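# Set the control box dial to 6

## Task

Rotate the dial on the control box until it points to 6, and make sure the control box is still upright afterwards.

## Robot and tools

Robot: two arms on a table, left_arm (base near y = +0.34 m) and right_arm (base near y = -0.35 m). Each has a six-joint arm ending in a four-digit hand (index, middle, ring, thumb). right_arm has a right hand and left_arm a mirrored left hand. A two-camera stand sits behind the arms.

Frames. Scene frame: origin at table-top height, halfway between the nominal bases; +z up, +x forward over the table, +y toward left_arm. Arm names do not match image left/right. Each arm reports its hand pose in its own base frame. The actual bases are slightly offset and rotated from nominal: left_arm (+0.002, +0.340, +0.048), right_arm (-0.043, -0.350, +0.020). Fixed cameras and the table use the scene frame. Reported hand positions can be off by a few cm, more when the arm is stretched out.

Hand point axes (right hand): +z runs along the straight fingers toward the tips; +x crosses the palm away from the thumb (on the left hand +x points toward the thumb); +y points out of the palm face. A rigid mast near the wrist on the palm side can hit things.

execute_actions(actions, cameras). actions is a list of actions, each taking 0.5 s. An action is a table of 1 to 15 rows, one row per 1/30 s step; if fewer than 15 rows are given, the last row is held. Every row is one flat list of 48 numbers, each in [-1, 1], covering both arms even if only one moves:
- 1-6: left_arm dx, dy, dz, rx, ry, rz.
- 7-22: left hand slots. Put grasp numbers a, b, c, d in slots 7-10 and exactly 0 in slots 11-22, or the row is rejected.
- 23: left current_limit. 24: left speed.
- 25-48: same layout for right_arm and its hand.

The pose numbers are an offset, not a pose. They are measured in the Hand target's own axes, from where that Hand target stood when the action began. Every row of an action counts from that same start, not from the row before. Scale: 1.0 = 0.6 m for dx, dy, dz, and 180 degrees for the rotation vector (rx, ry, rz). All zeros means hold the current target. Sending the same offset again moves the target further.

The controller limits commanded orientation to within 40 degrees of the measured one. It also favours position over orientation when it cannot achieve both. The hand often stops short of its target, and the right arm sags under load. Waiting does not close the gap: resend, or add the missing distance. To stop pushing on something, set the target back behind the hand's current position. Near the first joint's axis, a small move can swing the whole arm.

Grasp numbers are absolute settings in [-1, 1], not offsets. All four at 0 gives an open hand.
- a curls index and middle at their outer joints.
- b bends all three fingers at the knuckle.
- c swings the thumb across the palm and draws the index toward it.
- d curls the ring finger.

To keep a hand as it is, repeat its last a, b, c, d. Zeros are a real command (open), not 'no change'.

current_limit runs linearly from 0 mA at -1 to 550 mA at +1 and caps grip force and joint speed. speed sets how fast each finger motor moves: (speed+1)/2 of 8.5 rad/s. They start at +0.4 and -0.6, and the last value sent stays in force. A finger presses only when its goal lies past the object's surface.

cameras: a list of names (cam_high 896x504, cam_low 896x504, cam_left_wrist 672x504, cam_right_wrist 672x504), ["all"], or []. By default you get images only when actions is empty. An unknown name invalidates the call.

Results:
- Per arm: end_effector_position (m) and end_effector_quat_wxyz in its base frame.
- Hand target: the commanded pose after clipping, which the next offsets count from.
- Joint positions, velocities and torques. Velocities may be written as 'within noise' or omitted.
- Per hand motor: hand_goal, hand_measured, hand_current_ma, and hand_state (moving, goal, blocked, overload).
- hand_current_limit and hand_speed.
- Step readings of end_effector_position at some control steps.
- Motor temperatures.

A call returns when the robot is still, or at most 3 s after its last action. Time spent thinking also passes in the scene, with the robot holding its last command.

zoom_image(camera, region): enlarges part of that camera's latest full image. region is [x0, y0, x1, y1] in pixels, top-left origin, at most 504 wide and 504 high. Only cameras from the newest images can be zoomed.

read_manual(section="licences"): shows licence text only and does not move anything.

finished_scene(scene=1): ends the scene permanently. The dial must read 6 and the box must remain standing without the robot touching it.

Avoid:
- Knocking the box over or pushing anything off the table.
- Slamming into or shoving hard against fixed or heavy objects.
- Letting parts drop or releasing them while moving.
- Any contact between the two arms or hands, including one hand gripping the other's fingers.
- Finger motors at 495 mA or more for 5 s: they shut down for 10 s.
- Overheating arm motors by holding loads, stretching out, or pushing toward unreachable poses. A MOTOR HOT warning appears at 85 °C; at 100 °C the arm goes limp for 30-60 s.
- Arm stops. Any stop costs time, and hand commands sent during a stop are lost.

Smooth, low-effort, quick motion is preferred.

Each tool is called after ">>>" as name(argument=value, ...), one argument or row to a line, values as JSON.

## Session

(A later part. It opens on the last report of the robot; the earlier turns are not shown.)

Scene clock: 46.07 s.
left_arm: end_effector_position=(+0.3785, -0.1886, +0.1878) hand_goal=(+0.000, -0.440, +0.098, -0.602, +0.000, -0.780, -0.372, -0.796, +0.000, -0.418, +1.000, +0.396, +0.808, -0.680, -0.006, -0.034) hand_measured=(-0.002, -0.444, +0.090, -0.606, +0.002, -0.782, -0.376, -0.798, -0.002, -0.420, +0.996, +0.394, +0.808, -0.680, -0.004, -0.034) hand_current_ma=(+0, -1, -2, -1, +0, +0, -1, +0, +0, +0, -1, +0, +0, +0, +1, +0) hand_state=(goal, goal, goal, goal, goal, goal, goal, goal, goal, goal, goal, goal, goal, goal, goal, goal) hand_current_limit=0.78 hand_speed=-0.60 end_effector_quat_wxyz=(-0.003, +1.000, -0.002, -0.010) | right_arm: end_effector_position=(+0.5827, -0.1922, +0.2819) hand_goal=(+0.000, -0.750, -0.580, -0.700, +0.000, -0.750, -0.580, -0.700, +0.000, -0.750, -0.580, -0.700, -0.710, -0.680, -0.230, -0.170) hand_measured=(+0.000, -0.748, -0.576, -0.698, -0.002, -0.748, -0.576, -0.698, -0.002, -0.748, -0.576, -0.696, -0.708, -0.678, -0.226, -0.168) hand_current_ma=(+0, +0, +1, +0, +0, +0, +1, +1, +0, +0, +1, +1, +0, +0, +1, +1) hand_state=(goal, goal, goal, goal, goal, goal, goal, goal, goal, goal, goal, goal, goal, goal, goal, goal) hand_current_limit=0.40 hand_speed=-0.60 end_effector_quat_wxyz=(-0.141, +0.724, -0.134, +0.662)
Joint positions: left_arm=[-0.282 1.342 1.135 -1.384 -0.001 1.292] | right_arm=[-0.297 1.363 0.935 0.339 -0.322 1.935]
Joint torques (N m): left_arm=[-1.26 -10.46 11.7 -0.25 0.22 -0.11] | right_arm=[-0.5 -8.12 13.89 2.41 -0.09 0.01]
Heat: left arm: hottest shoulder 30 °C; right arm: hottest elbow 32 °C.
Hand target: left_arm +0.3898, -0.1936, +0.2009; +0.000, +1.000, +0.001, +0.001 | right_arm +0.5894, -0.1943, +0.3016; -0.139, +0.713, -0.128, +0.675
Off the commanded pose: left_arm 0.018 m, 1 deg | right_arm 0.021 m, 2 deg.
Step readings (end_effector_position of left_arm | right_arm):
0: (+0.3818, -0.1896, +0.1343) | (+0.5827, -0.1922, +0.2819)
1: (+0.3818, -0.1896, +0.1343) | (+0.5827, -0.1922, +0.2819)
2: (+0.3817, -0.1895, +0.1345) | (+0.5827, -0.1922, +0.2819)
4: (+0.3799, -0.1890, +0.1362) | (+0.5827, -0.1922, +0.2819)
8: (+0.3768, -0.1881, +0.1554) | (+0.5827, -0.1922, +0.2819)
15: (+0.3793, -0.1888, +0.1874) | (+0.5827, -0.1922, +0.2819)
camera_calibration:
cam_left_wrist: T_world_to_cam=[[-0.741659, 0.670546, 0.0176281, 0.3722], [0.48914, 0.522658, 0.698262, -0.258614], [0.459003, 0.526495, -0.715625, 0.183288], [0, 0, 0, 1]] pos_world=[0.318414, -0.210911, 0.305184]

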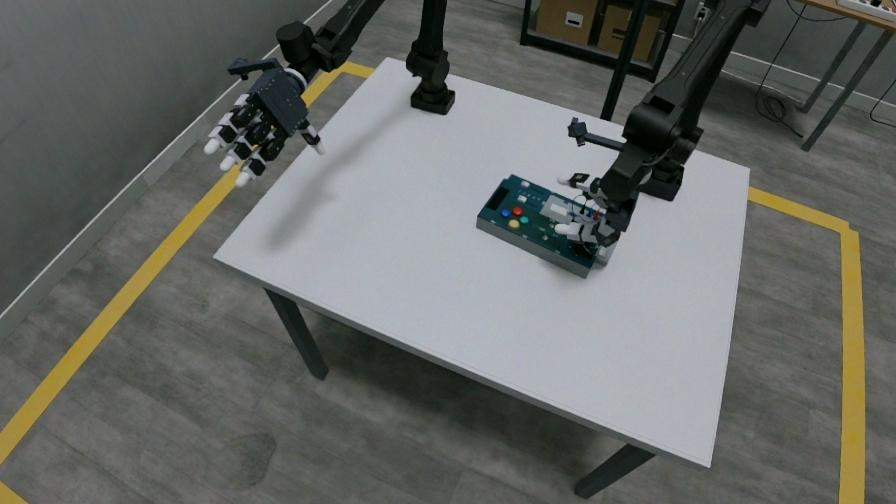

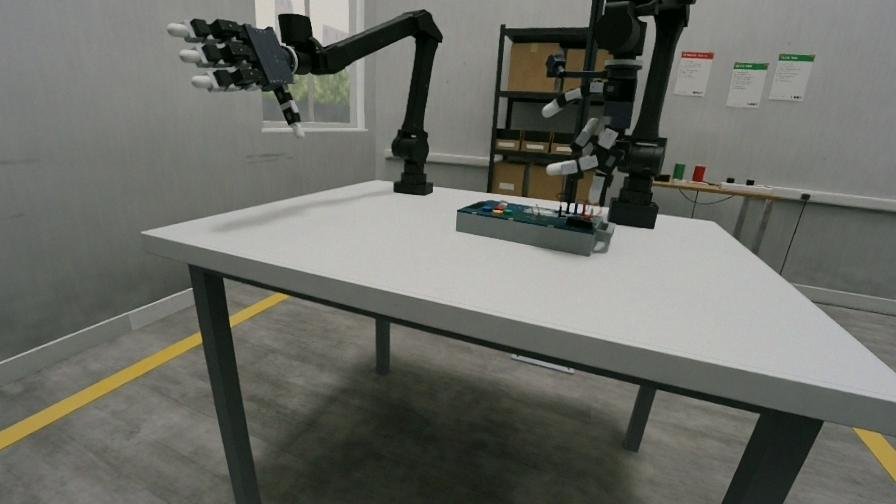

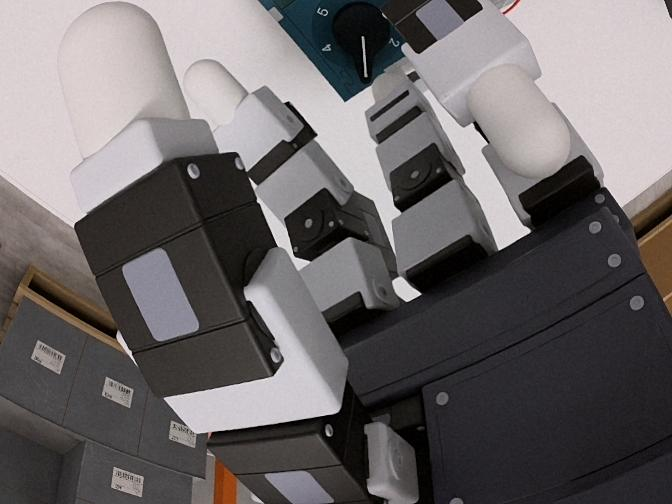

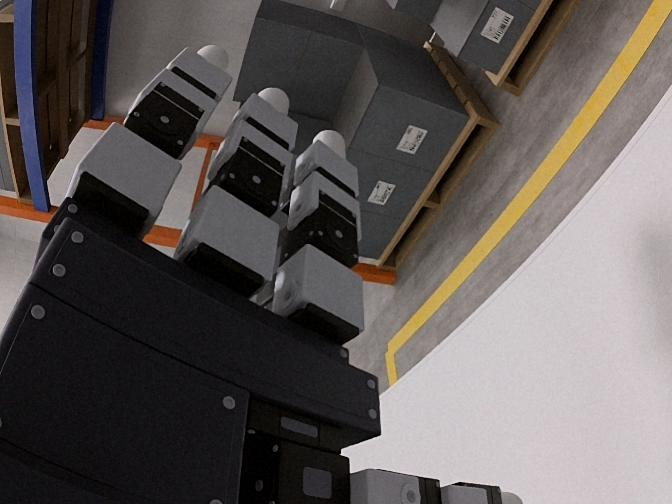

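>>> execute_actions(
  actions=[
    [[0.0013,-0.0176,-0.01,0,0,-0.08,0.1,0.08,0.4,1,0,0,0,0,0,0,0,0,0,0,0,0,0.78,-0.6,0,0,0,0,0,0,0,0,0,0,0,0,0,0,0,0,0,0,0,0,0,0,0.4,-0.6],[0.0027,-0.0352,-0.02,0,0,-0.1611,0.1,0.08,0.4,1,0,0,0,0,0,0,0,0,0,0,0,0,0.78,-0.6,0,0,0,0,0,0,0,0,0,0,0,0,0,0,0,0,0,0,0,0,0,0,0.4,-0.6]],
    [[0.0096,-0.0147,0,0,0,-0.08,0.1,0.08,0,1,0,0,0,0,0,0,0,0,0,0,0,0,0.78,-0.6,0,0,0,0,0,0,0,0,0,0,0,0,0,0,0,0,0,0,0,0,0,0,0.4,-0.6],[0.0193,-0.0295,0,0,0,-0.1611,0.1,0.08,0,1,0,0,0,0,0,0,0,0,0,0,0,0,0.78,-0.6,0,0,0,0,0,0,0,0,0,0,0,0,0,0,0,0,0,0,0,0,0,0,0.4,-0.6]],
    [[0.0156,-0.0082,0,0,0,-0.08,0.1,0.08,0,1,0,0,0,0,0,0,0,0,0,0,0,0,0.78,-0.6,0,0,0,0,0,0,0,0,0,0,0,0,0,0,0,0,0,0,0,0,0,0,0.4,-0.6],[0.0312,-0.0163,0,0,0,-0.1611,0.1,0.08,0,1,0,0,0,0,0,0,0,0,0,0,0,0,0.78,-0.6,0,0,0,0,0,0,0,0,0,0,0,0,0,0,0,0,0,0,0,0,0,0,0.4,-0.6]],
    [[0.0176,0.0004,0,0,0,-0.08,0.1,0.08,0,1,0,0,0,0,0,0,0,0,0,0,0,0,0.78,-0.6,0,0,0,0,0,0,0,0,0,0,0,0,0,0,0,0,0,0,0,0,0,0,0.4,-0.6],[0.0353,0.0008,0,0,0,-0.1611,0.1,0.08,0,1,0,0,0,0,0,0,0,0,0,0,0,0,0.78,-0.6,0,0,0,0,0,0,0,0,0,0,0,0,0,0,0,0,0,0,0,0,0,0,0.4,-0.6]],
    [[0.0152,0.0088,0.01,0,0,-0.08,0.1,0.08,0,1,0,0,0,0,0,0,0,0,0,0,0,0,0.78,-0.6,0,0,0,0,0,0,0,0,0,0,0,0,0,0,0,0,0,0,0,0,0,0,0.4,-0.6],[0.0305,0.0177,0.02,0,0,-0.1611,0.1,0.08,0,1,0,0,0,0,0,0,0,0,0,0,0,0,0.78,-0.6,0,0,0,0,0,0,0,0,0,0,0,0,0,0,0,0,0,0,0,0,0,0,0.4,-0.6]],
  ],
  cameras=["all"],
)

>>> zoom_image(
  camera="cam_left_wrist",
  region=[200, 0, 500, 220],
)

>>> zoom_image(
  camera="cam_high",
  region=[540, 190, 640, 280],
)

>>> zoom_image(
  camera="cam_low",
  region=[540, 160, 640, 260],
)

Scene clock: 50.80 s.
left_arm: end_effector_position=(+0.3820, -0.0853, +0.1876) hand_goal=(+0.000, -0.752, -0.414, -0.622, +0.000, -0.786, -0.404, -0.556, +0.000, -0.190, +1.000, +0.394, -0.720, -0.680, -0.230, -0.172) hand_measured=(-0.002, -0.750, -0.412, -0.620, +0.002, -0.782, -0.402, -0.558, -0.002, -0.204, +0.996, +0.394, -0.718, -0.680, -0.222, -0.168) hand_current_ma=(+0, +0, +0, +0, +0, +1, +0, +0, +0, -8, -1, +0, +1, +0, +5, +1) hand_state=(goal, goal, goal, goal, goal, goal, goal, goal, goal, goal, goal, goal, goal, goal, goal, goal) hand_current_limit=0.78 hand_speed=-0.60 end_effector_quat_wxyz=(-0.017, +0.311, +0.950, +0.000) | right_arm: end_effector_position=(+0.5827, -0.1922, +0.2819) hand_goal=(+0.000, -0.750, -0.580, -0.700, +0.000, -0.750, -0.580, -0.700, +0.000, -0.750, -0.580, -0.700, -0.710, -0.680, -0.230, -0.170) hand_measured=(+0.000, -0.748, -0.576, -0.698, -0.002, -0.748, -0.576, -0.698, -0.002, -0.748, -0.576, -0.696, -0.708, -0.678, -0.226, -0.168) hand_current_ma=(+0, +0, +1, +0, +0, +0, +1, +1, +0, +0, +1, +1, +0, +0, +1, +1) hand_state=(goal, goal, goal, goal, goal, goal, goal, goal, goal, goal, goal, goal, goal, goal, goal, goal) hand_current_limit=0.40 hand_speed=-0.60 end_effector_quat_wxyz=(-0.141, +0.724, -0.134, +0.662)
Joint positions: left_arm=[-0.442 1.396 1.185 -1.393 0.005 -1.381] | right_arm=[-0.297 1.363 0.935 0.339 -0.322 1.935]
Joint torques (N m): left_arm=[-0.97 -10.64 11.88 -0.01 -0.2 -0.16] | right_arm=[-0.5 -8.12 13.89 2.41 -0.1 0.01]
Motor temperatures (°C): left_arm=[27 30 29 26 24 21] | right_arm=[22 27 33 25 22 23]
Heat: left arm: hottest shoulder 30 °C; right arm: hottest elbow 33 °C.
Hand target: left_arm +0.3975, -0.0881, +0.2009; +0.001, +0.300, +0.954, +0.000 | right_arm +0.5894, -0.1943, +0.3016; -0.139, +0.713, -0.128, +0.675
Off the commanded pose: left_arm 0.021 m, 2 deg | right_arm 0.021 m, 2 deg.
Step readings (end_effector_position of left_arm | right_arm):
0: (+0.3785, -0.1886, +0.1878) | (+0.5827, -0.1922, +0.2819)
1: (+0.3788, -0.1886, +0.1879) | (+0.5827, -0.1922, +0.2819)
2: (+0.3796, -0.1884, +0.1881) | (+0.5827, -0.1922, +0.2819)
4: (+0.3825, -0.1874, +0.1908) | (+0.5827, -0.1922, +0.2819)
8: (+0.3855, -0.1795, +0.2038) | (+0.5827, -0.1922, +0.2819)
15: (+0.3909, -0.1717, +0.2186) | (+0.5827, -0.1922, +0.2819)
16: (+0.3915, -0.1718, +0.2184) | (+0.5827, -0.1922, +0.2819)
17: (+0.3921, -0.1714, +0.2173) | (+0.5827, -0.1922, +0.2819)
19: (+0.3926, -0.1687, +0.2147) | (+0.5827, -0.1922, +0.2819)
23: (+0.3883, -0.1586, +0.2086) | (+0.5827, -0.1922, +0.2819)
30: (+0.3902, -0.1539, +0.2103) | (+0.5827, -0.1922, +0.2819)
31: (+0.3904, -0.1533, +0.2103) | (+0.5827, -0.1922, +0.2819)
32: (+0.3908, -0.1522, +0.2102) | (+0.5827, -0.1922, +0.2819)
34: (+0.3914, -0.1490, +0.2101) | (+0.5827, -0.1922, +0.2819)
38: (+0.3907, -0.1409, +0.2095) | (+0.5827, -0.1922, +0.2819)
45: (+0.3874, -0.1315, +0.2092) | (+0.5827, -0.1922, +0.2819)
46: (+0.3871, -0.1303, +0.2087) | (+0.5827, -0.1922, +0.2819)
47: (+0.3866, -0.1285, +0.2079) | (+0.5827, -0.1922, +0.2819)
49: (+0.3838, -0.1238, +0.2045) | (+0.5827, -0.1922, +0.2819)
53: (+0.3797, -0.1124, +0.1962) | (+0.5827, -0.1922, +0.2819)
60: (+0.3818, -0.1039, +0.1945) | (+0.5827, -0.1922, +0.2819)
61: (+0.3819, -0.1029, +0.1951) | (+0.5827, -0.1922, +0.2819)
62: (+0.3817, -0.1018, +0.1957) | (+0.5827, -0.1922, +0.2819)
64: (+0.3811, -0.1001, +0.1954) | (+0.5827, -0.1922, +0.2819)
68: (+0.3856, -0.0964, +0.1915) | (+0.5827, -0.1922, +0.2819)
75: (+0.3840, -0.0873, +0.1838) | (+0.5827, -0.1922, +0.2819)
camera_calibration:
cam_left_wrist: T_world_to_cam=[[0.205641, -0.978483, -0.0168136, -0.190547], [-0.671927, -0.153664, 0.724501, 0.066819], [-0.711496, -0.13769, -0.689069, 0.512579], [0, 0, 0, 1]] pos_world=[0.448779, -0.105602, 0.301588]

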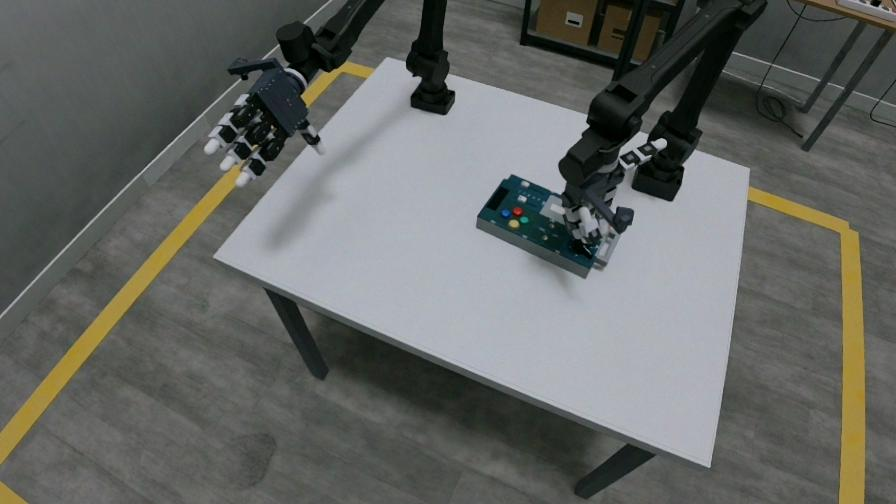

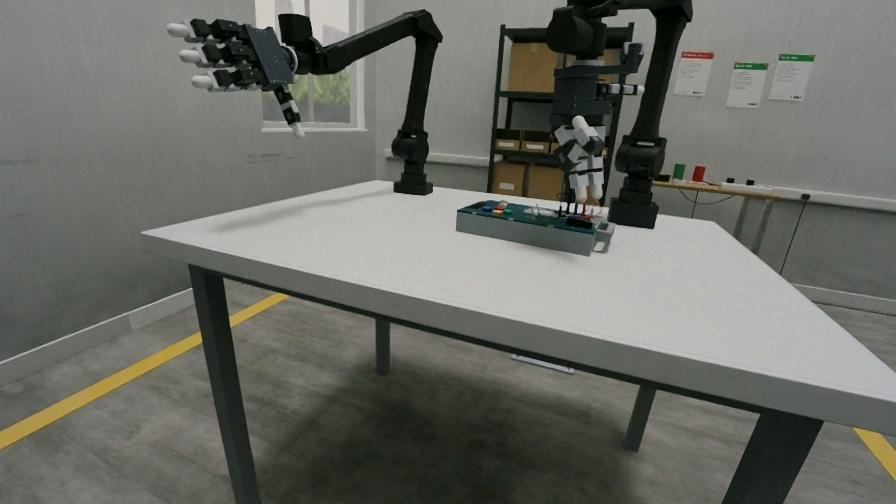

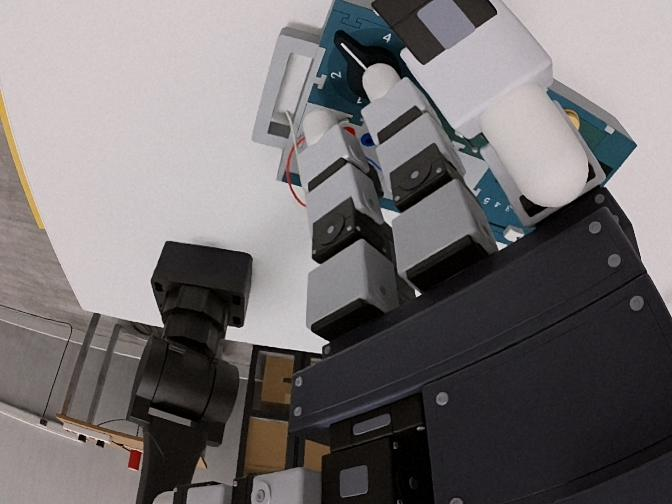

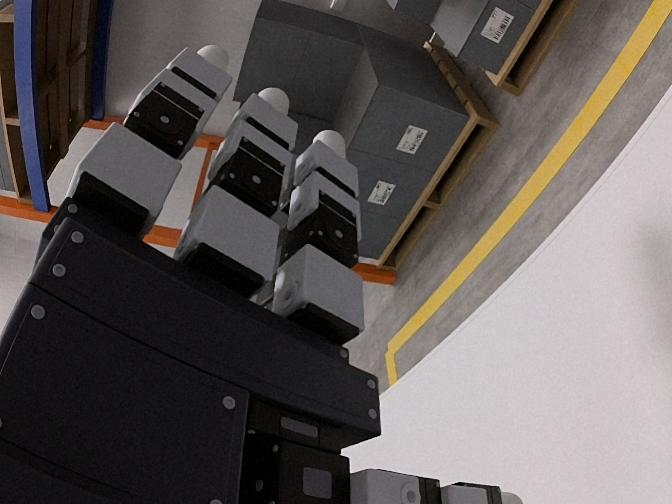

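Scaled by 1.680 from the camera's 672x504 image, which has a finer 960x720 frame.

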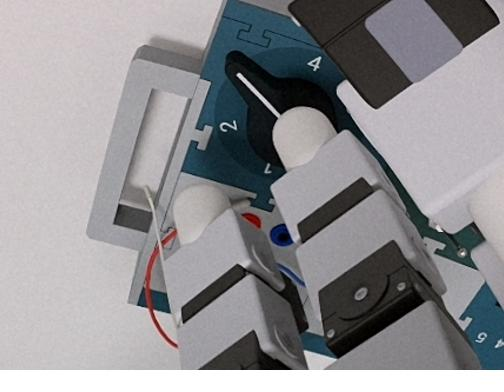

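Scaled by 5.040 from the camera's 896x504 image, which has a finer 1280x720 frame.

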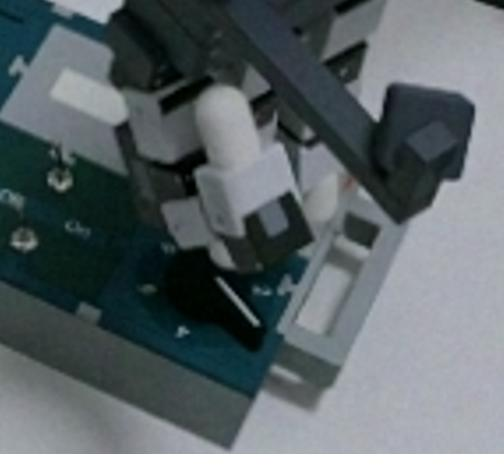

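Scaled by 5.040 from the camera's 896x504 image, which has a finer 1280x720 frame.

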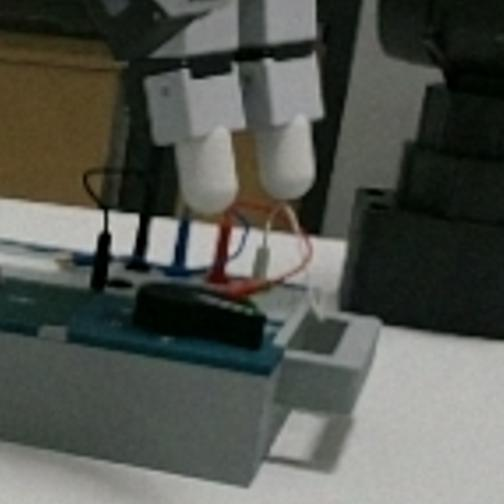

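>>> execute_actions(
  actions=[
    [[-0.012,0.006,0,0,0,0,0.1,0.08,0,1,0,0,0,0,0,0,0,0,0,0,0,0,0.78,-0.6,0,0,0,0,0,0,0,0,0,0,0,0,0,0,0,0,0,0,0,0,0,0,0.4,-0.6],[-0.0229,0.012,0.01,0,0,0,0.1,0.08,0,1,0,0,0,0,0,0,0,0,0,0,0,0,0.78,-0.6,0,0,0,0,0,0,0,0,0,0,0,0,0,0,0,0,0,0,0,0,0,0,0.4,-0.6],[-0.0229,0.012,0.028,0,0,0,0.1,0.08,0,1,0,0,0,0,0,0,0,0,0,0,0,0,0.78,-0.6,0,0,0,0,0,0,0,0,0,0,0,0,0,0,0,0,0,0,0,0,0,0,0.4,-0.6],[-0.0229,0.012,0.046,0,0,0,0.1,0.08,0,1,0,0,0,0,0,0,0,0,0,0,0,0,0.78,-0.6,0,0,0,0,0,0,0,0,0,0,0,0,0,0,0,0,0,0,0,0,0,0,0.4,-0.6]],
  ],
  cameras=["cam_high","cam_low","cam_left_wrist"],
)

>>> zoom_image(
  camera="cam_left_wrist",
  region=[240, 0, 460, 160],
)

>>> zoom_image(
  camera="cam_low",
  region=[540, 160, 640, 260],
)

Scene clock: 53.07 s.
left_arm: end_effector_position=(+0.4016, -0.0890, +0.1669) hand_goal=(+0.000, -0.752, -0.414, -0.622, +0.000, -0.786, -0.404, -0.556, +0.000, -0.190, +1.000, +0.394, -0.720, -0.680, -0.230, -0.172) hand_measured=(-0.002, -0.750, -0.412, -0.620, +0.002, -0.782, -0.402, -0.558, -0.002, -0.204, +0.996, +0.394, -0.718, -0.680, -0.222, -0.168) hand_current_ma=(+0, +0, +0, +0, +0, +1, +0, +0, +0, -8, -1, +0, +1, +0, +5, +1) hand_state=(goal, goal, goal, goal, goal, goal, goal, goal, goal, goal, goal, goal, goal, goal, goal, goal) hand_current_limit=0.78 hand_speed=-0.60 end_effector_quat_wxyz=(-0.013, +0.305, +0.952, +0.001) | right_arm: end_effector_position=(+0.5827, -0.1922, +0.2819) hand_goal=(+0.000, -0.750, -0.580, -0.700, +0.000, -0.750, -0.580, -0.700, +0.000, -0.750, -0.580, -0.700, -0.710, -0.680, -0.230, -0.170) hand_measured=(+0.000, -0.748, -0.576, -0.698, -0.002, -0.748, -0.576, -0.698, -0.002, -0.748, -0.576, -0.696, -0.708, -0.678, -0.226, -0.168) hand_current_ma=(+0, +0, +1, +0, +0, +0, +1, +1, +0, +0, +1, +1, +0, +0, +1, +1) hand_state=(goal, goal, goal, goal, goal, goal, goal, goal, goal, goal, goal, goal, goal, goal, goal, goal) hand_current_limit=0.40 hand_speed=-0.60 end_effector_quat_wxyz=(-0.141, +0.724, -0.134, +0.662)
Joint positions: left_arm=[-0.431 1.457 1.192 -1.332 0.002 -1.381] | right_arm=[-0.297 1.363 0.935 0.339 -0.322 1.935]
Joint torques (N m): left_arm=[-0.91 -12.63 10.21 0.31 -0.22 -0.1] | right_arm=[-0.44 -8.12 13.9 2.41 -0.09 0.01]
Heat: left arm: hottest shoulder 30 °C; right arm: hottest elbow 33 °C.
Hand target: left_arm +0.4129, -0.0900, +0.1733; +0.001, +0.300, +0.954, +0.000 | right_arm +0.5894, -0.1943, +0.3016; -0.139, +0.713, -0.128, +0.675
Off the commanded pose: left_arm 0.013 m, 2 deg | right_arm 0.021 m, 2 deg.
Step readings (end_effector_position of left_arm | right_arm):
0: (+0.3820, -0.0853, +0.1876) | (+0.5827, -0.1922, +0.2819)
1: (+0.3820, -0.0852, +0.1876) | (+0.5827, -0.1922, +0.2819)
2: (+0.3823, -0.0851, +0.1878) | (+0.5827, -0.1922, +0.2819)
4: (+0.3847, -0.0852, +0.1876) | (+0.5827, -0.1922, +0.2819)
8: (+0.3947, -0.0873, +0.1788) | (+0.5827, -0.1922, +0.2819)
15: (+0.4013, -0.0890, +0.1669) | (+0.5827, -0.1922, +0.2819)
camera_calibration:
cam_left_wrist: T_world_to_cam=[[0.216904, -0.976071, -0.0153913, -0.203037], [-0.67567, -0.161491, 0.719299, 0.0960293], [-0.704573, -0.14562, -0.69453, 0.509231], [0, 0, 0, 1]] pos_world=[0.467714, -0.108517, 0.281478]
Images, in order (width x height): cam_high 896x504, cam_low 896x504, cam_left_wrist 672x504.

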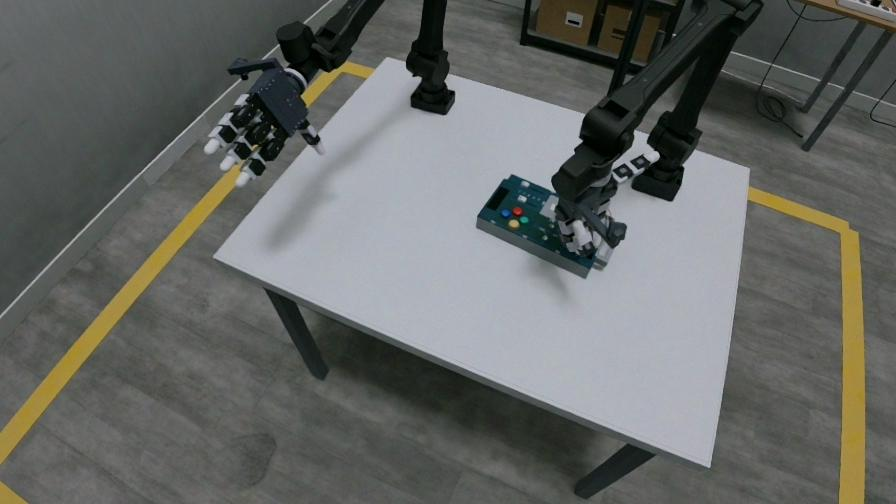

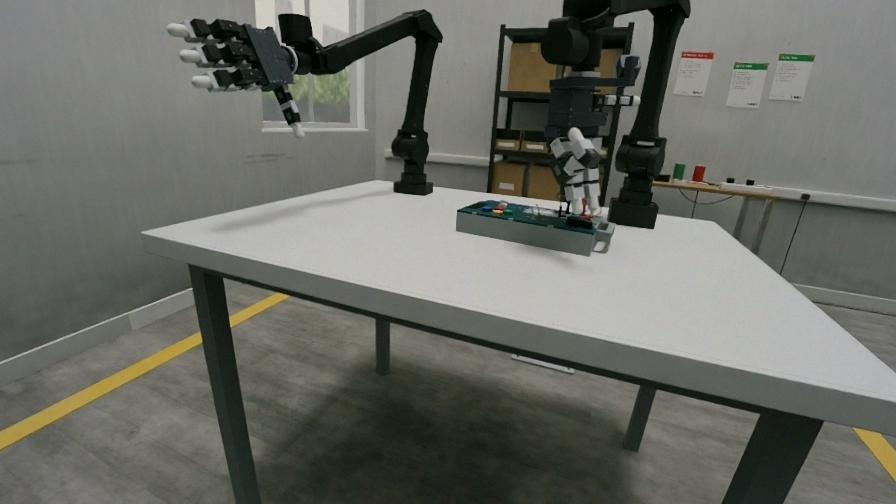

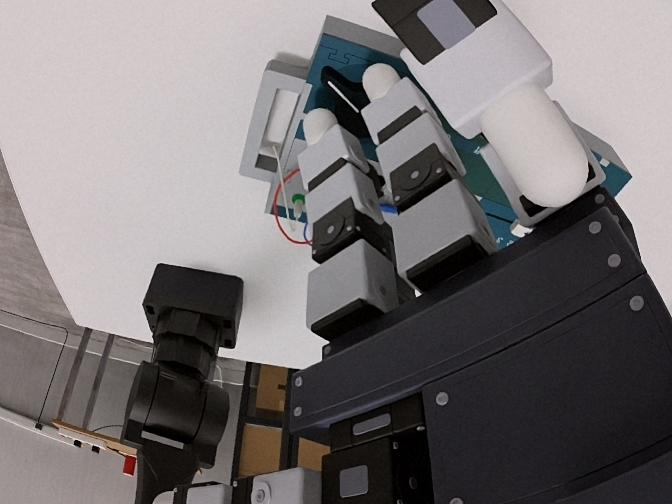

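Scaled by 2.291 from the camera's 672x504 image, which has a finer 960x720 frame.

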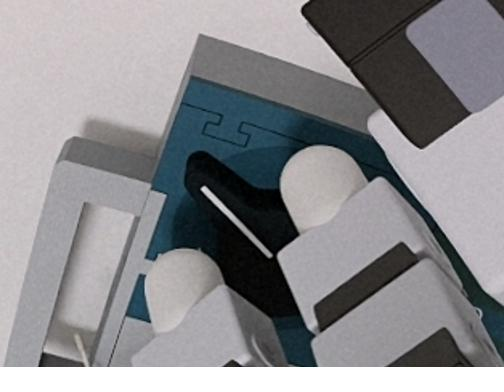

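Scaled by 5.040 from the camera's 896x504 image, which has a finer 1280x720 frame.

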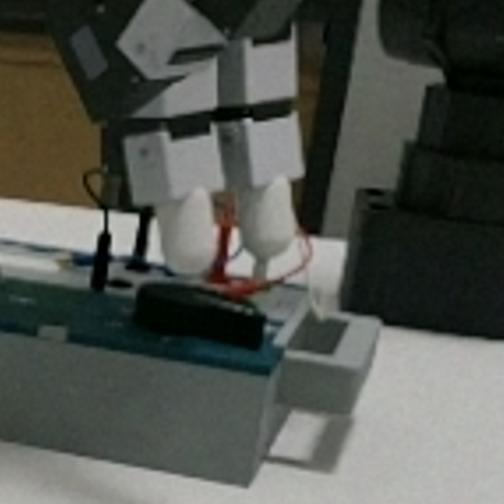

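>>> execute_actions(
  actions=[
    [[0.0085,-0.0048,0,0,0,0,0.1,0.08,0,1,0,0,0,0,0,0,0,0,0,0,0,0,0.78,-0.6,0,0,0,0,0,0,0,0,0,0,0,0,0,0,0,0,0,0,0,0,0,0,0.4,-0.6],[0.0085,-0.0048,0.014,0,0,0,0.1,0.08,0,1,0,0,0,0,0,0,0,0,0,0,0,0,0.78,-0.6,0,0,0,0,0,0,0,0,0,0,0,0,0,0,0,0,0,0,0,0,0,0,0.4,-0.6],[0.0085,-0.0048,0.028,0,0,0,0.1,0.08,0,1,0,0,0,0,0,0,0,0,0,0,0,0,0.78,-0.6,0,0,0,0,0,0,0,0,0,0,0,0,0,0,0,0,0,0,0,0,0,0,0.4,-0.6],[0.0085,-0.0048,0.0433,0,0,0,0.1,0.08,0,1,0,0,0,0,0,0,0,0,0,0,0,0,0.78,-0.6,0,0,0,0,0,0,0,0,0,0,0,0,0,0,0,0,0,0,0,0,0,0,0.4,-0.6]],
  ],
  cameras=["cam_high","cam_low","cam_left_wrist"],
)

>>> zoom_image(
  camera="cam_left_wrist",
  region=[240, 0, 460, 160],
)

>>> zoom_image(
  camera="cam_low",
  region=[540, 160, 640, 260],
)

Scene clock: 54.97 s.
left_arm: end_effector_position=(+0.4057, -0.0909, +0.1535) hand_goal=(+0.000, -0.752, -0.414, -0.622, +0.000, -0.786, -0.404, -0.556, +0.000, -0.190, +1.000, +0.394, -0.720, -0.680, -0.230, -0.172) hand_measured=(-0.002, -0.750, -0.412, -0.620, +0.002, -0.782, -0.402, -0.558, -0.002, -0.204, +0.996, +0.394, -0.718, -0.680, -0.222, -0.168) hand_current_ma=(+0, +0, +0, +0, +0, +1, +0, +0, +0, -8, -1, +0, +1, +0, +5, +1) hand_state=(goal, goal, goal, goal, goal, goal, goal, goal, goal, goal, goal, goal, goal, goal, goal, goal) hand_current_limit=0.78 hand_speed=-0.60 end_effector_quat_wxyz=(+0.004, +0.305, +0.952, -0.001) | right_arm: end_effector_position=(+0.5827, -0.1922, +0.2819) hand_goal=(+0.000, -0.750, -0.580, -0.700, +0.000, -0.750, -0.580, -0.700, +0.000, -0.750, -0.580, -0.700, -0.710, -0.680, -0.230, -0.170) hand_measured=(+0.000, -0.748, -0.576, -0.698, -0.002, -0.748, -0.576, -0.698, -0.002, -0.748, -0.576, -0.696, -0.708, -0.678, -0.226, -0.168) hand_current_ma=(+0, +0, +1, +0, +0, +0, +1, +1, +0, +0, +1, +1, +0, +0, +1, +1) hand_state=(goal, goal, goal, goal, goal, goal, goal, goal, goal, goal, goal, goal, goal, goal, goal, goal) hand_current_limit=0.40 hand_speed=-0.60 end_effector_quat_wxyz=(-0.141, +0.724, -0.134, +0.662)
Joint positions: left_arm=[-0.431 1.457 1.156 -1.262 0.002 -1.381] | right_arm=[-0.297 1.363 0.935 0.339 -0.322 1.935]
Joint torques (N m): left_arm=[-1.14 -11.22 7.9 0.68 -0.2 -0.09] | right_arm=[-0.44 -8.12 13.89 2.4 -0.1 0.01]
Heat: left arm: hottest shoulder 30 °C; right arm: hottest elbow 33 °C.
Hand target: left_arm +0.4071, -0.0894, +0.1473; +0.001, +0.300, +0.954, +0.000 | right_arm +0.5894, -0.1943, +0.3016; -0.139, +0.713, -0.128, +0.675
Off the commanded pose: left_arm 0.007 m, 1 deg | right_arm 0.021 m, 2 deg.
Step readings (end_effector_position of left_arm | right_arm):
0: (+0.4016, -0.0890, +0.1669) | (+0.5827, -0.1922, +0.2819)
1: (+0.4016, -0.0890, +0.1669) | (+0.5827, -0.1922, +0.2819)
2: (+0.4017, -0.0890, +0.1669) | (+0.5827, -0.1922, +0.2819)
4: (+0.4031, -0.0897, +0.1668) | (+0.5827, -0.1922, +0.2819)
8: (+0.4074, -0.0917, +0.1613) | (+0.5827, -0.1922, +0.2819)
15: (+0.4048, -0.0905, +0.1535) | (+0.5827, -0.1922, +0.2819)
camera_calibration:
cam_left_wrist: T_world_to_cam=[[0.217023, -0.976154, 0.00496027, -0.209207], [-0.697338, -0.151475, 0.700553, 0.120713], [-0.683096, -0.155495, -0.713583, 0.495801], [0, 0, 0, 1]] pos_world=[0.468261, -0.108838, 0.270268]
Images, in order (width x height): cam_high 896x504, cam_low 896x504, cam_left_wrist 672x504.

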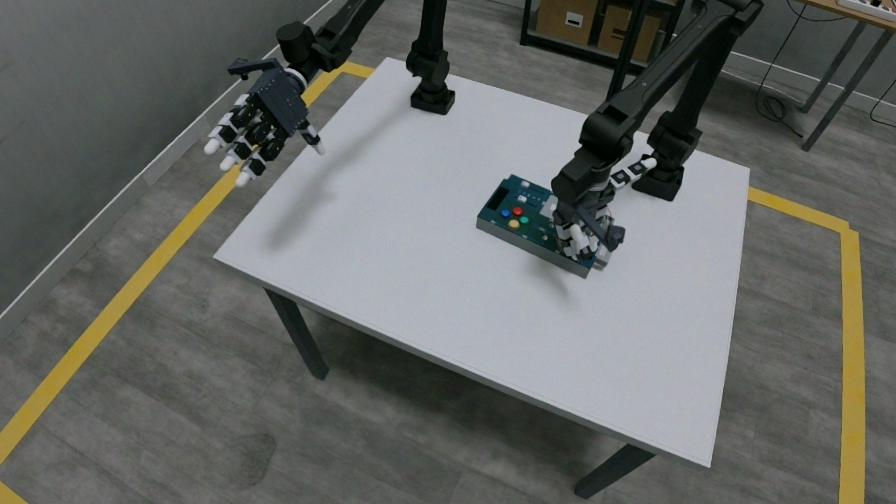

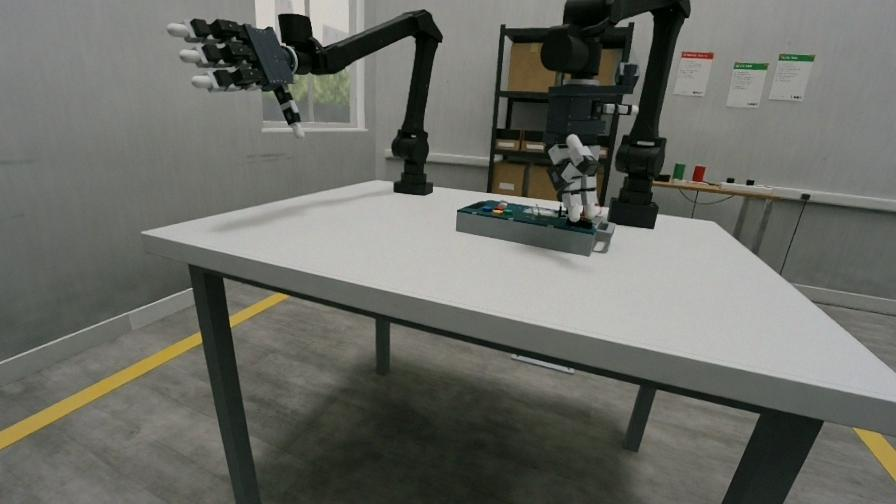

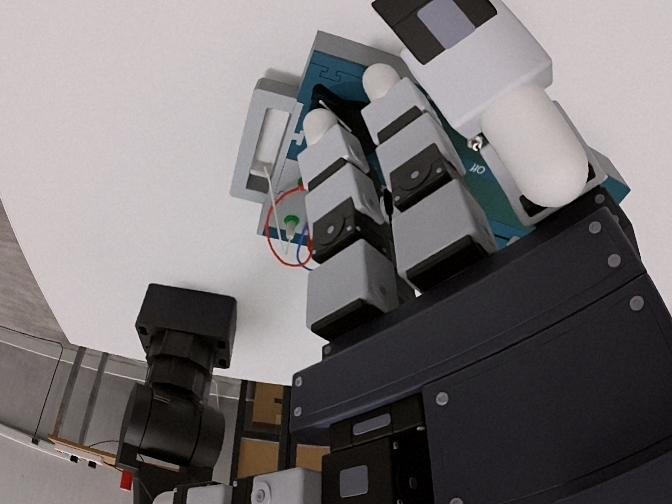

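Scaled by 2.291 from the camera's 672x504 image, which has a finer 960x720 frame.

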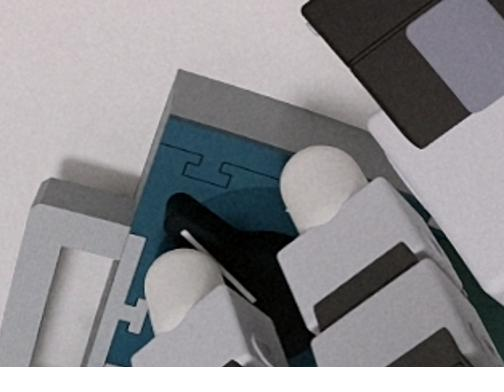

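Scaled by 5.040 from the camera's 896x504 image, which has a finer 1280x720 frame.

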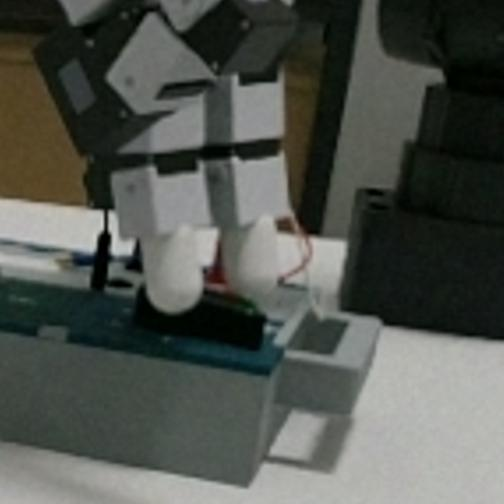

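>>> execute_actions(
  actions=[
    [[0,0,-0.0133,0,0,0,0.1,0.08,0,1,0,0,0,0,0,0,0,0,0,0,0,0,0.78,-0.6,0,0,0,0,0,0,0,0,0,0,0,0,0,0,0,0,0,0,0,0,0,0,0.4,-0.6],[0.007,0.0025,-0.0133,0,0,0,0.1,0.08,0,1,0,0,0,0,0,0,0,0,0,0,0,0,0.78,-0.6,0,0,0,0,0,0,0,0,0,0,0,0,0,0,0,0,0,0,0,0,0,0,0.4,-0.6],[0.0149,0.0053,-0.0133,0,0,0,0.1,0.08,0,1,0,0,0,0,0,0,0,0,0,0,0,0,0.78,-0.6,0,0,0,0,0,0,0,0,0,0,0,0,0,0,0,0,0,0,0,0,0,0,0.4,-0.6]],
  ],
  cameras=["cam_low","cam_left_wrist"],
)

>>> zoom_image(
  camera="cam_left_wrist",
  region=[240, 0, 460, 160],
)

>>> zoom_image(
  camera="cam_low",
  region=[540, 160, 640, 260],
)

Scene clock: 56.50 s.
left_arm: end_effector_position=(+0.4045, -0.0873, +0.1524) hand_goal=(+0.000, -0.752, -0.414, -0.622, +0.000, -0.786, -0.404, -0.556, +0.000, -0.190, +1.000, +0.394, -0.720, -0.680, -0.230, -0.172) hand_measured=(-0.002, -0.750, -0.412, -0.620, +0.002, -0.782, -0.402, -0.558, -0.002, -0.204, +0.996, +0.394, -0.718, -0.680, -0.222, -0.168) hand_current_ma=(+0, +0, +0, +0, +0, +1, +0, +0, +0, -8, -1, +0, +1, +0, +5, +1) hand_state=(goal, goal, goal, goal, goal, goal, goal, goal, goal, goal, goal, goal, goal, goal, goal, goal) hand_current_limit=0.78 hand_speed=-0.60 end_effector_quat_wxyz=(+0.002, +0.302, +0.953, -0.001) | right_arm: end_effector_position=(+0.5827, -0.1922, +0.2819) hand_goal=(+0.000, -0.750, -0.580, -0.700, +0.000, -0.750, -0.580, -0.700, +0.000, -0.750, -0.580, -0.700, -0.710, -0.680, -0.230, -0.170) hand_measured=(+0.000, -0.748, -0.576, -0.698, -0.002, -0.748, -0.576, -0.698, -0.002, -0.748, -0.576, -0.696, -0.708, -0.678, -0.226, -0.168) hand_current_ma=(+0, +0, +1, +0, +0, +0, +1, +1, +0, +0, +1, +1, +0, +0, +1, +1) hand_state=(goal, goal, goal, goal, goal, goal, goal, goal, goal, goal, goal, goal, goal, goal, goal, goal) hand_current_limit=0.40 hand_speed=-0.60 end_effector_quat_wxyz=(-0.141, +0.724, -0.134, +0.662)
Joint positions: left_arm=[-0.424 1.454 1.15 -1.262 0.002 -1.381] | right_arm=[-0.297 1.363 0.935 0.339 -0.322 1.935]
Joint torques (N m): left_arm=[-0.67 -13.16 7.54 -0.28 -0.17 0.02] | right_arm=[-0.44 -8.12 13.9 2.4 -0.1 0.01]
Heat: left arm: hottest shoulder 30 °C; right arm: hottest elbow 33 °C.
Hand target: left_arm +0.4017, -0.0818, +0.1554; +0.001, +0.300, +0.954, +0.000 | right_arm +0.5894, -0.1943, +0.3016; -0.139, +0.713, -0.128, +0.675
Off the commanded pose: left_arm 0.007 m, 0 deg | right_arm 0.021 m, 2 deg.
Step readings (end_effector_position of left_arm | right_arm):
0: (+0.4057, -0.0909, +0.1535) | (+0.5827, -0.1922, +0.2819)
1: (+0.4057, -0.0909, +0.1535) | (+0.5827, -0.1922, +0.2819)
2: (+0.4057, -0.0909, +0.1535) | (+0.5827, -0.1922, +0.2819)
4: (+0.4057, -0.0909, +0.1535) | (+0.5827, -0.1922, +0.2819)
8: (+0.4057, -0.0899, +0.1533) | (+0.5827, -0.1922, +0.2819)
15: (+0.4045, -0.0873, +0.1521) | (+0.5827, -0.1922, +0.2819)
camera_calibration:
cam_left_wrist: T_world_to_cam=[[0.223748, -0.974642, 0.00312574, -0.207743], [-0.694321, -0.157143, 0.7023, 0.119256], [-0.684, -0.159308, -0.711874, 0.494571], [0, 0, 0, 1]] pos_world=[0.46757, -0.104945, 0.268968]
Images, in order (width x height): cam_low 896x504, cam_left_wrist 672x504.

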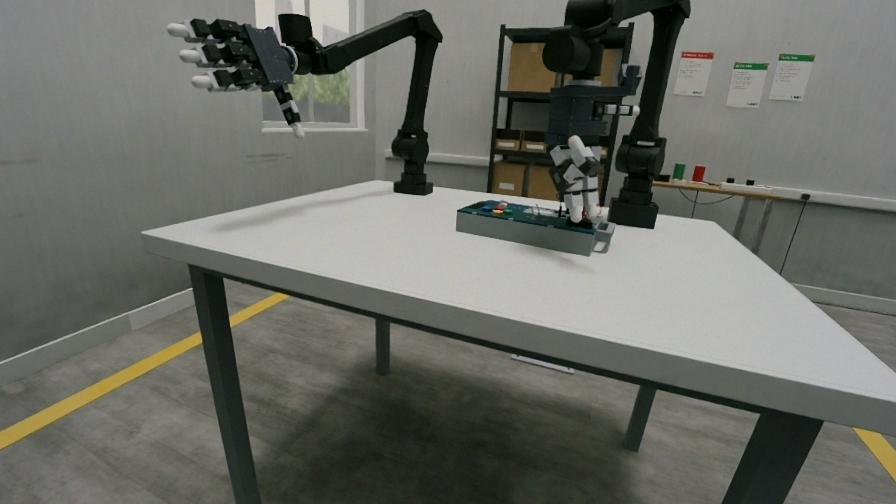

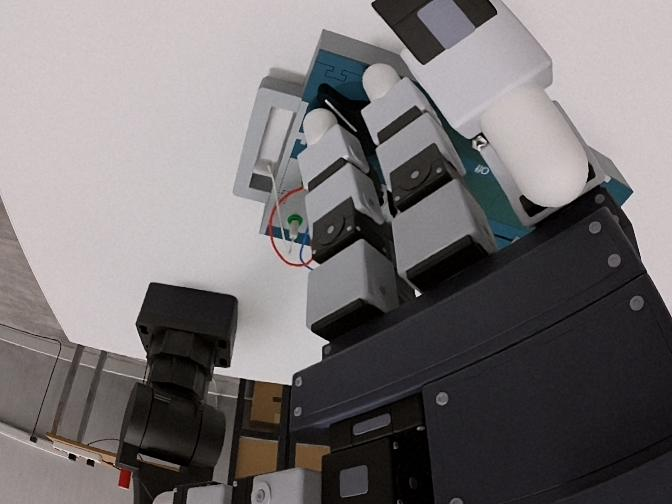

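Scaled by 2.291 from the camera's 672x504 image, which has a finer 960x720 frame.

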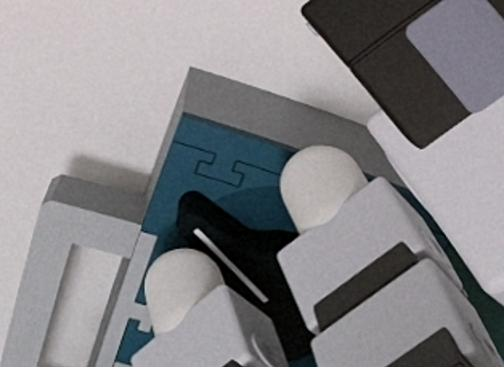

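Scaled by 5.040 from the camera's 896x504 image, which has a finer 1280x720 frame.

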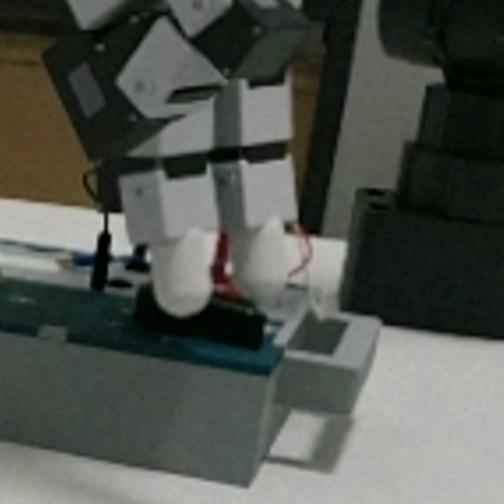

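>>> execute_actions(
  actions=[
    [[0.007,0.0013,0,0,0,0,0.1,0.08,0,1,0,0,0,0,0,0,0,0,0,0,0,0,0.78,-0.6,0,0,0,0,0,0,0,0,0,0,0,0,0,0,0,0,0,0,0,0,0,0,0.4,-0.6],[0.007,0.0013,0,0,0,0,0.1,0.08,0,1,0,0,0,0,0,0,0,0,0,0,0,0,0.78,-0.6,0,0,0,0,0,0,0,0,0,0,0,0,0,0,0,0,0,0,0,0,0,0,0.4,-0.6],[0.007,0.0013,0,0,0,0,0.1,0.08,0,1,0,0,0,0,0,0,0,0,0,0,0,0,0.78,-0.6,0,0,0,0,0,0,0,0,0,0,0,0,0,0,0,0,0,0,0,0,0,0,0.4,-0.6],[0.007,0.0013,0,0,0,0,0.1,0.08,0,1,0,0,0,0,0,0,0,0,0,0,0,0,0.78,-0.6,0,0,0,0,0,0,0,0,0,0,0,0,0,0,0,0,0,0,0,0,0,0,0.4,-0.6],[0.007,0.0013,0.009,0,0,0,0.1,0.08,0,1,0,0,0,0,0,0,0,0,0,0,0,0,0.78,-0.6,0,0,0,0,0,0,0,0,0,0,0,0,0,0,0,0,0,0,0,0,0,0,0.4,-0.6],[0.007,0.0013,0.018,0,0,0,0.1,0.08,0,1,0,0,0,0,0,0,0,0,0,0,0,0,0.78,-0.6,0,0,0,0,0,0,0,0,0,0,0,0,0,0,0,0,0,0,0,0,0,0,0.4,-0.6],[0.007,0.0013,0.0267,0,0,0,0.1,0.08,0,1,0,0,0,0,0,0,0,0,0,0,0,0,0.78,-0.6,0,0,0,0,0,0,0,0,0,0,0,0,0,0,0,0,0,0,0,0,0,0,0.4,-0.6]],
  ],
  cameras=["cam_low","cam_left_wrist"],
)

>>> zoom_image(
  camera="cam_left_wrist",
  region=[240, 0, 460, 160],
)

>>> zoom_image(
  camera="cam_low",
  region=[540, 160, 640, 260],
)

Scene clock: 57.77 s.
left_arm: end_effector_position=(+0.3960, -0.0819, +0.1408) hand_goal=(+0.000, -0.752, -0.414, -0.622, +0.000, -0.786, -0.404, -0.556, +0.000, -0.190, +1.000, +0.394, -0.720, -0.680, -0.230, -0.172) hand_measured=(-0.002, -0.750, -0.412, -0.620, +0.002, -0.782, -0.402, -0.558, -0.002, -0.204, +0.996, +0.394, -0.718, -0.680, -0.222, -0.168) hand_current_ma=(+0, +0, +0, +0, +0, +1, +0, +0, +0, -8, -1, +0, +1, +0, +5, +1) hand_state=(goal, goal, goal, goal, goal, goal, goal, goal, goal, goal, goal, goal, goal, goal, goal, goal) hand_current_limit=0.78 hand_speed=-0.60 end_effector_quat_wxyz=(-0.002, +0.300, +0.954, -0.001) | right_arm: end_effector_position=(+0.5827, -0.1922, +0.2819) hand_goal=(+0.000, -0.750, -0.580, -0.700, +0.000, -0.750, -0.580, -0.700, +0.000, -0.750, -0.580, -0.700, -0.710, -0.680, -0.230, -0.170) hand_measured=(+0.000, -0.748, -0.576, -0.698, -0.002, -0.748, -0.576, -0.698, -0.002, -0.748, -0.576, -0.696, -0.708, -0.678, -0.226, -0.168) hand_current_ma=(+0, +0, +1, +0, +0, +0, +1, +1, +0, +0, +1, +1, +0, +0, +1, +1) hand_state=(goal, goal, goal, goal, goal, goal, goal, goal, goal, goal, goal, goal, goal, goal, goal, goal) hand_current_limit=0.40 hand_speed=-0.60 end_effector_quat_wxyz=(-0.141, +0.724, -0.134, +0.662)
Joint positions: left_arm=[-0.421 1.445 1.108 -1.238 0.002 -1.381] | right_arm=[-0.297 1.363 0.935 0.339 -0.322 1.935]
Joint torques (N m): left_arm=[-0.5 -12.22 7.71 0.31 -0.21 0.03] | right_arm=[-0.44 -8.12 13.91 2.4 -0.09 0.01]
Heat: left arm: hottest shoulder 30 °C; right arm: hottest elbow 33 °C.
Hand target: left_arm +0.3987, -0.0787, +0.1393; +0.001, +0.300, +0.954, +0.000 | right_arm +0.5894, -0.1943, +0.3016; -0.139, +0.713, -0.128, +0.675
Off the commanded pose: left_arm 0.004 m, 0 deg | right_arm 0.021 m, 2 deg.
Step readings (end_effector_position of left_arm | right_arm):
0: (+0.4045, -0.0873, +0.1524) | (+0.5827, -0.1922, +0.2819)
1: (+0.4045, -0.0873, +0.1524) | (+0.5827, -0.1922, +0.2819)
2: (+0.4042, -0.0872, +0.1523) | (+0.5827, -0.1922, +0.2819)
4: (+0.4033, -0.0866, +0.1522) | (+0.5827, -0.1922, +0.2819)
8: (+0.3997, -0.0841, +0.1503) | (+0.5827, -0.1922, +0.2819)
15: (+0.3949, -0.0815, +0.1410) | (+0.5827, -0.1922, +0.2819)
camera_calibration:
cam_left_wrist: T_world_to_cam=[[0.227105, -0.973868, -0.00230827, -0.201125], [-0.68814, -0.16215, 0.707227, 0.118805], [-0.68912, -0.159026, -0.706983, 0.482695], [0, 0, 0, 1]] pos_world=[0.460065, -0.0998436, 0.256771]
Images, in order (width x height): cam_low 896x504, cam_left_wrist 672x504.

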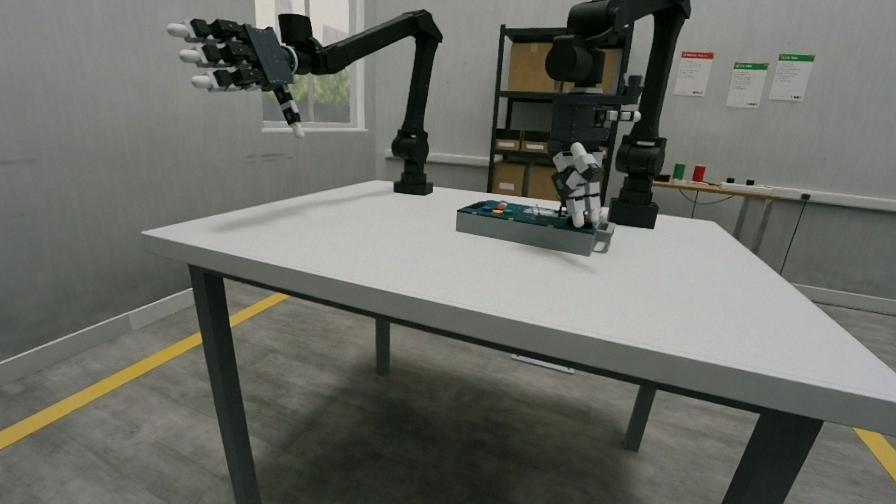

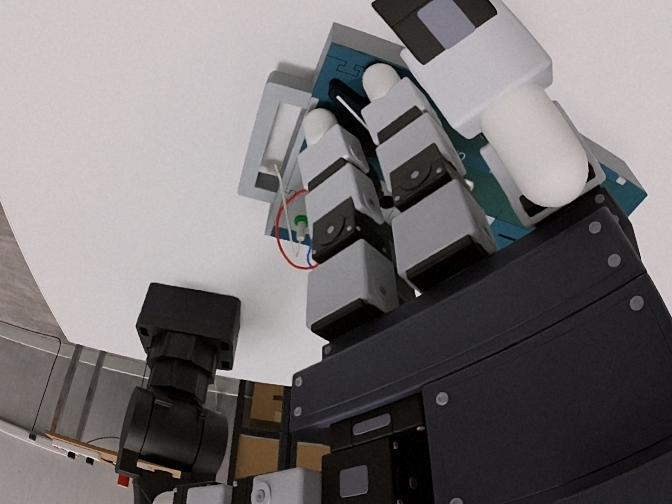

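Scaled by 2.291 from the camera's 672x504 image, which has a finer 960x720 frame.

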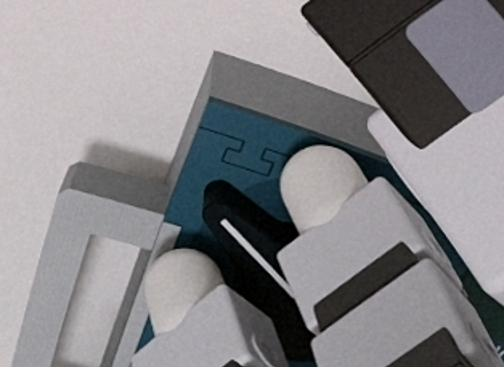

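Scaled by 5.040 from the camera's 896x504 image, which has a finer 1280x720 frame.

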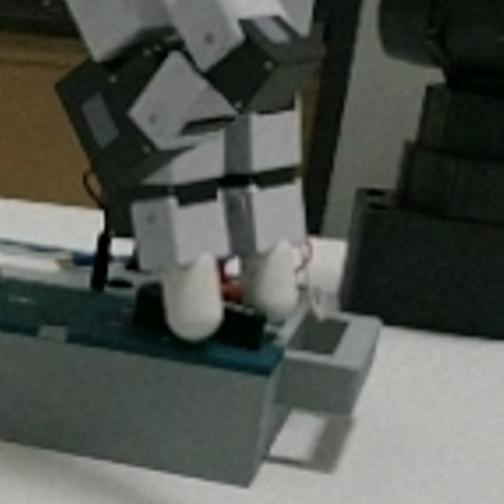

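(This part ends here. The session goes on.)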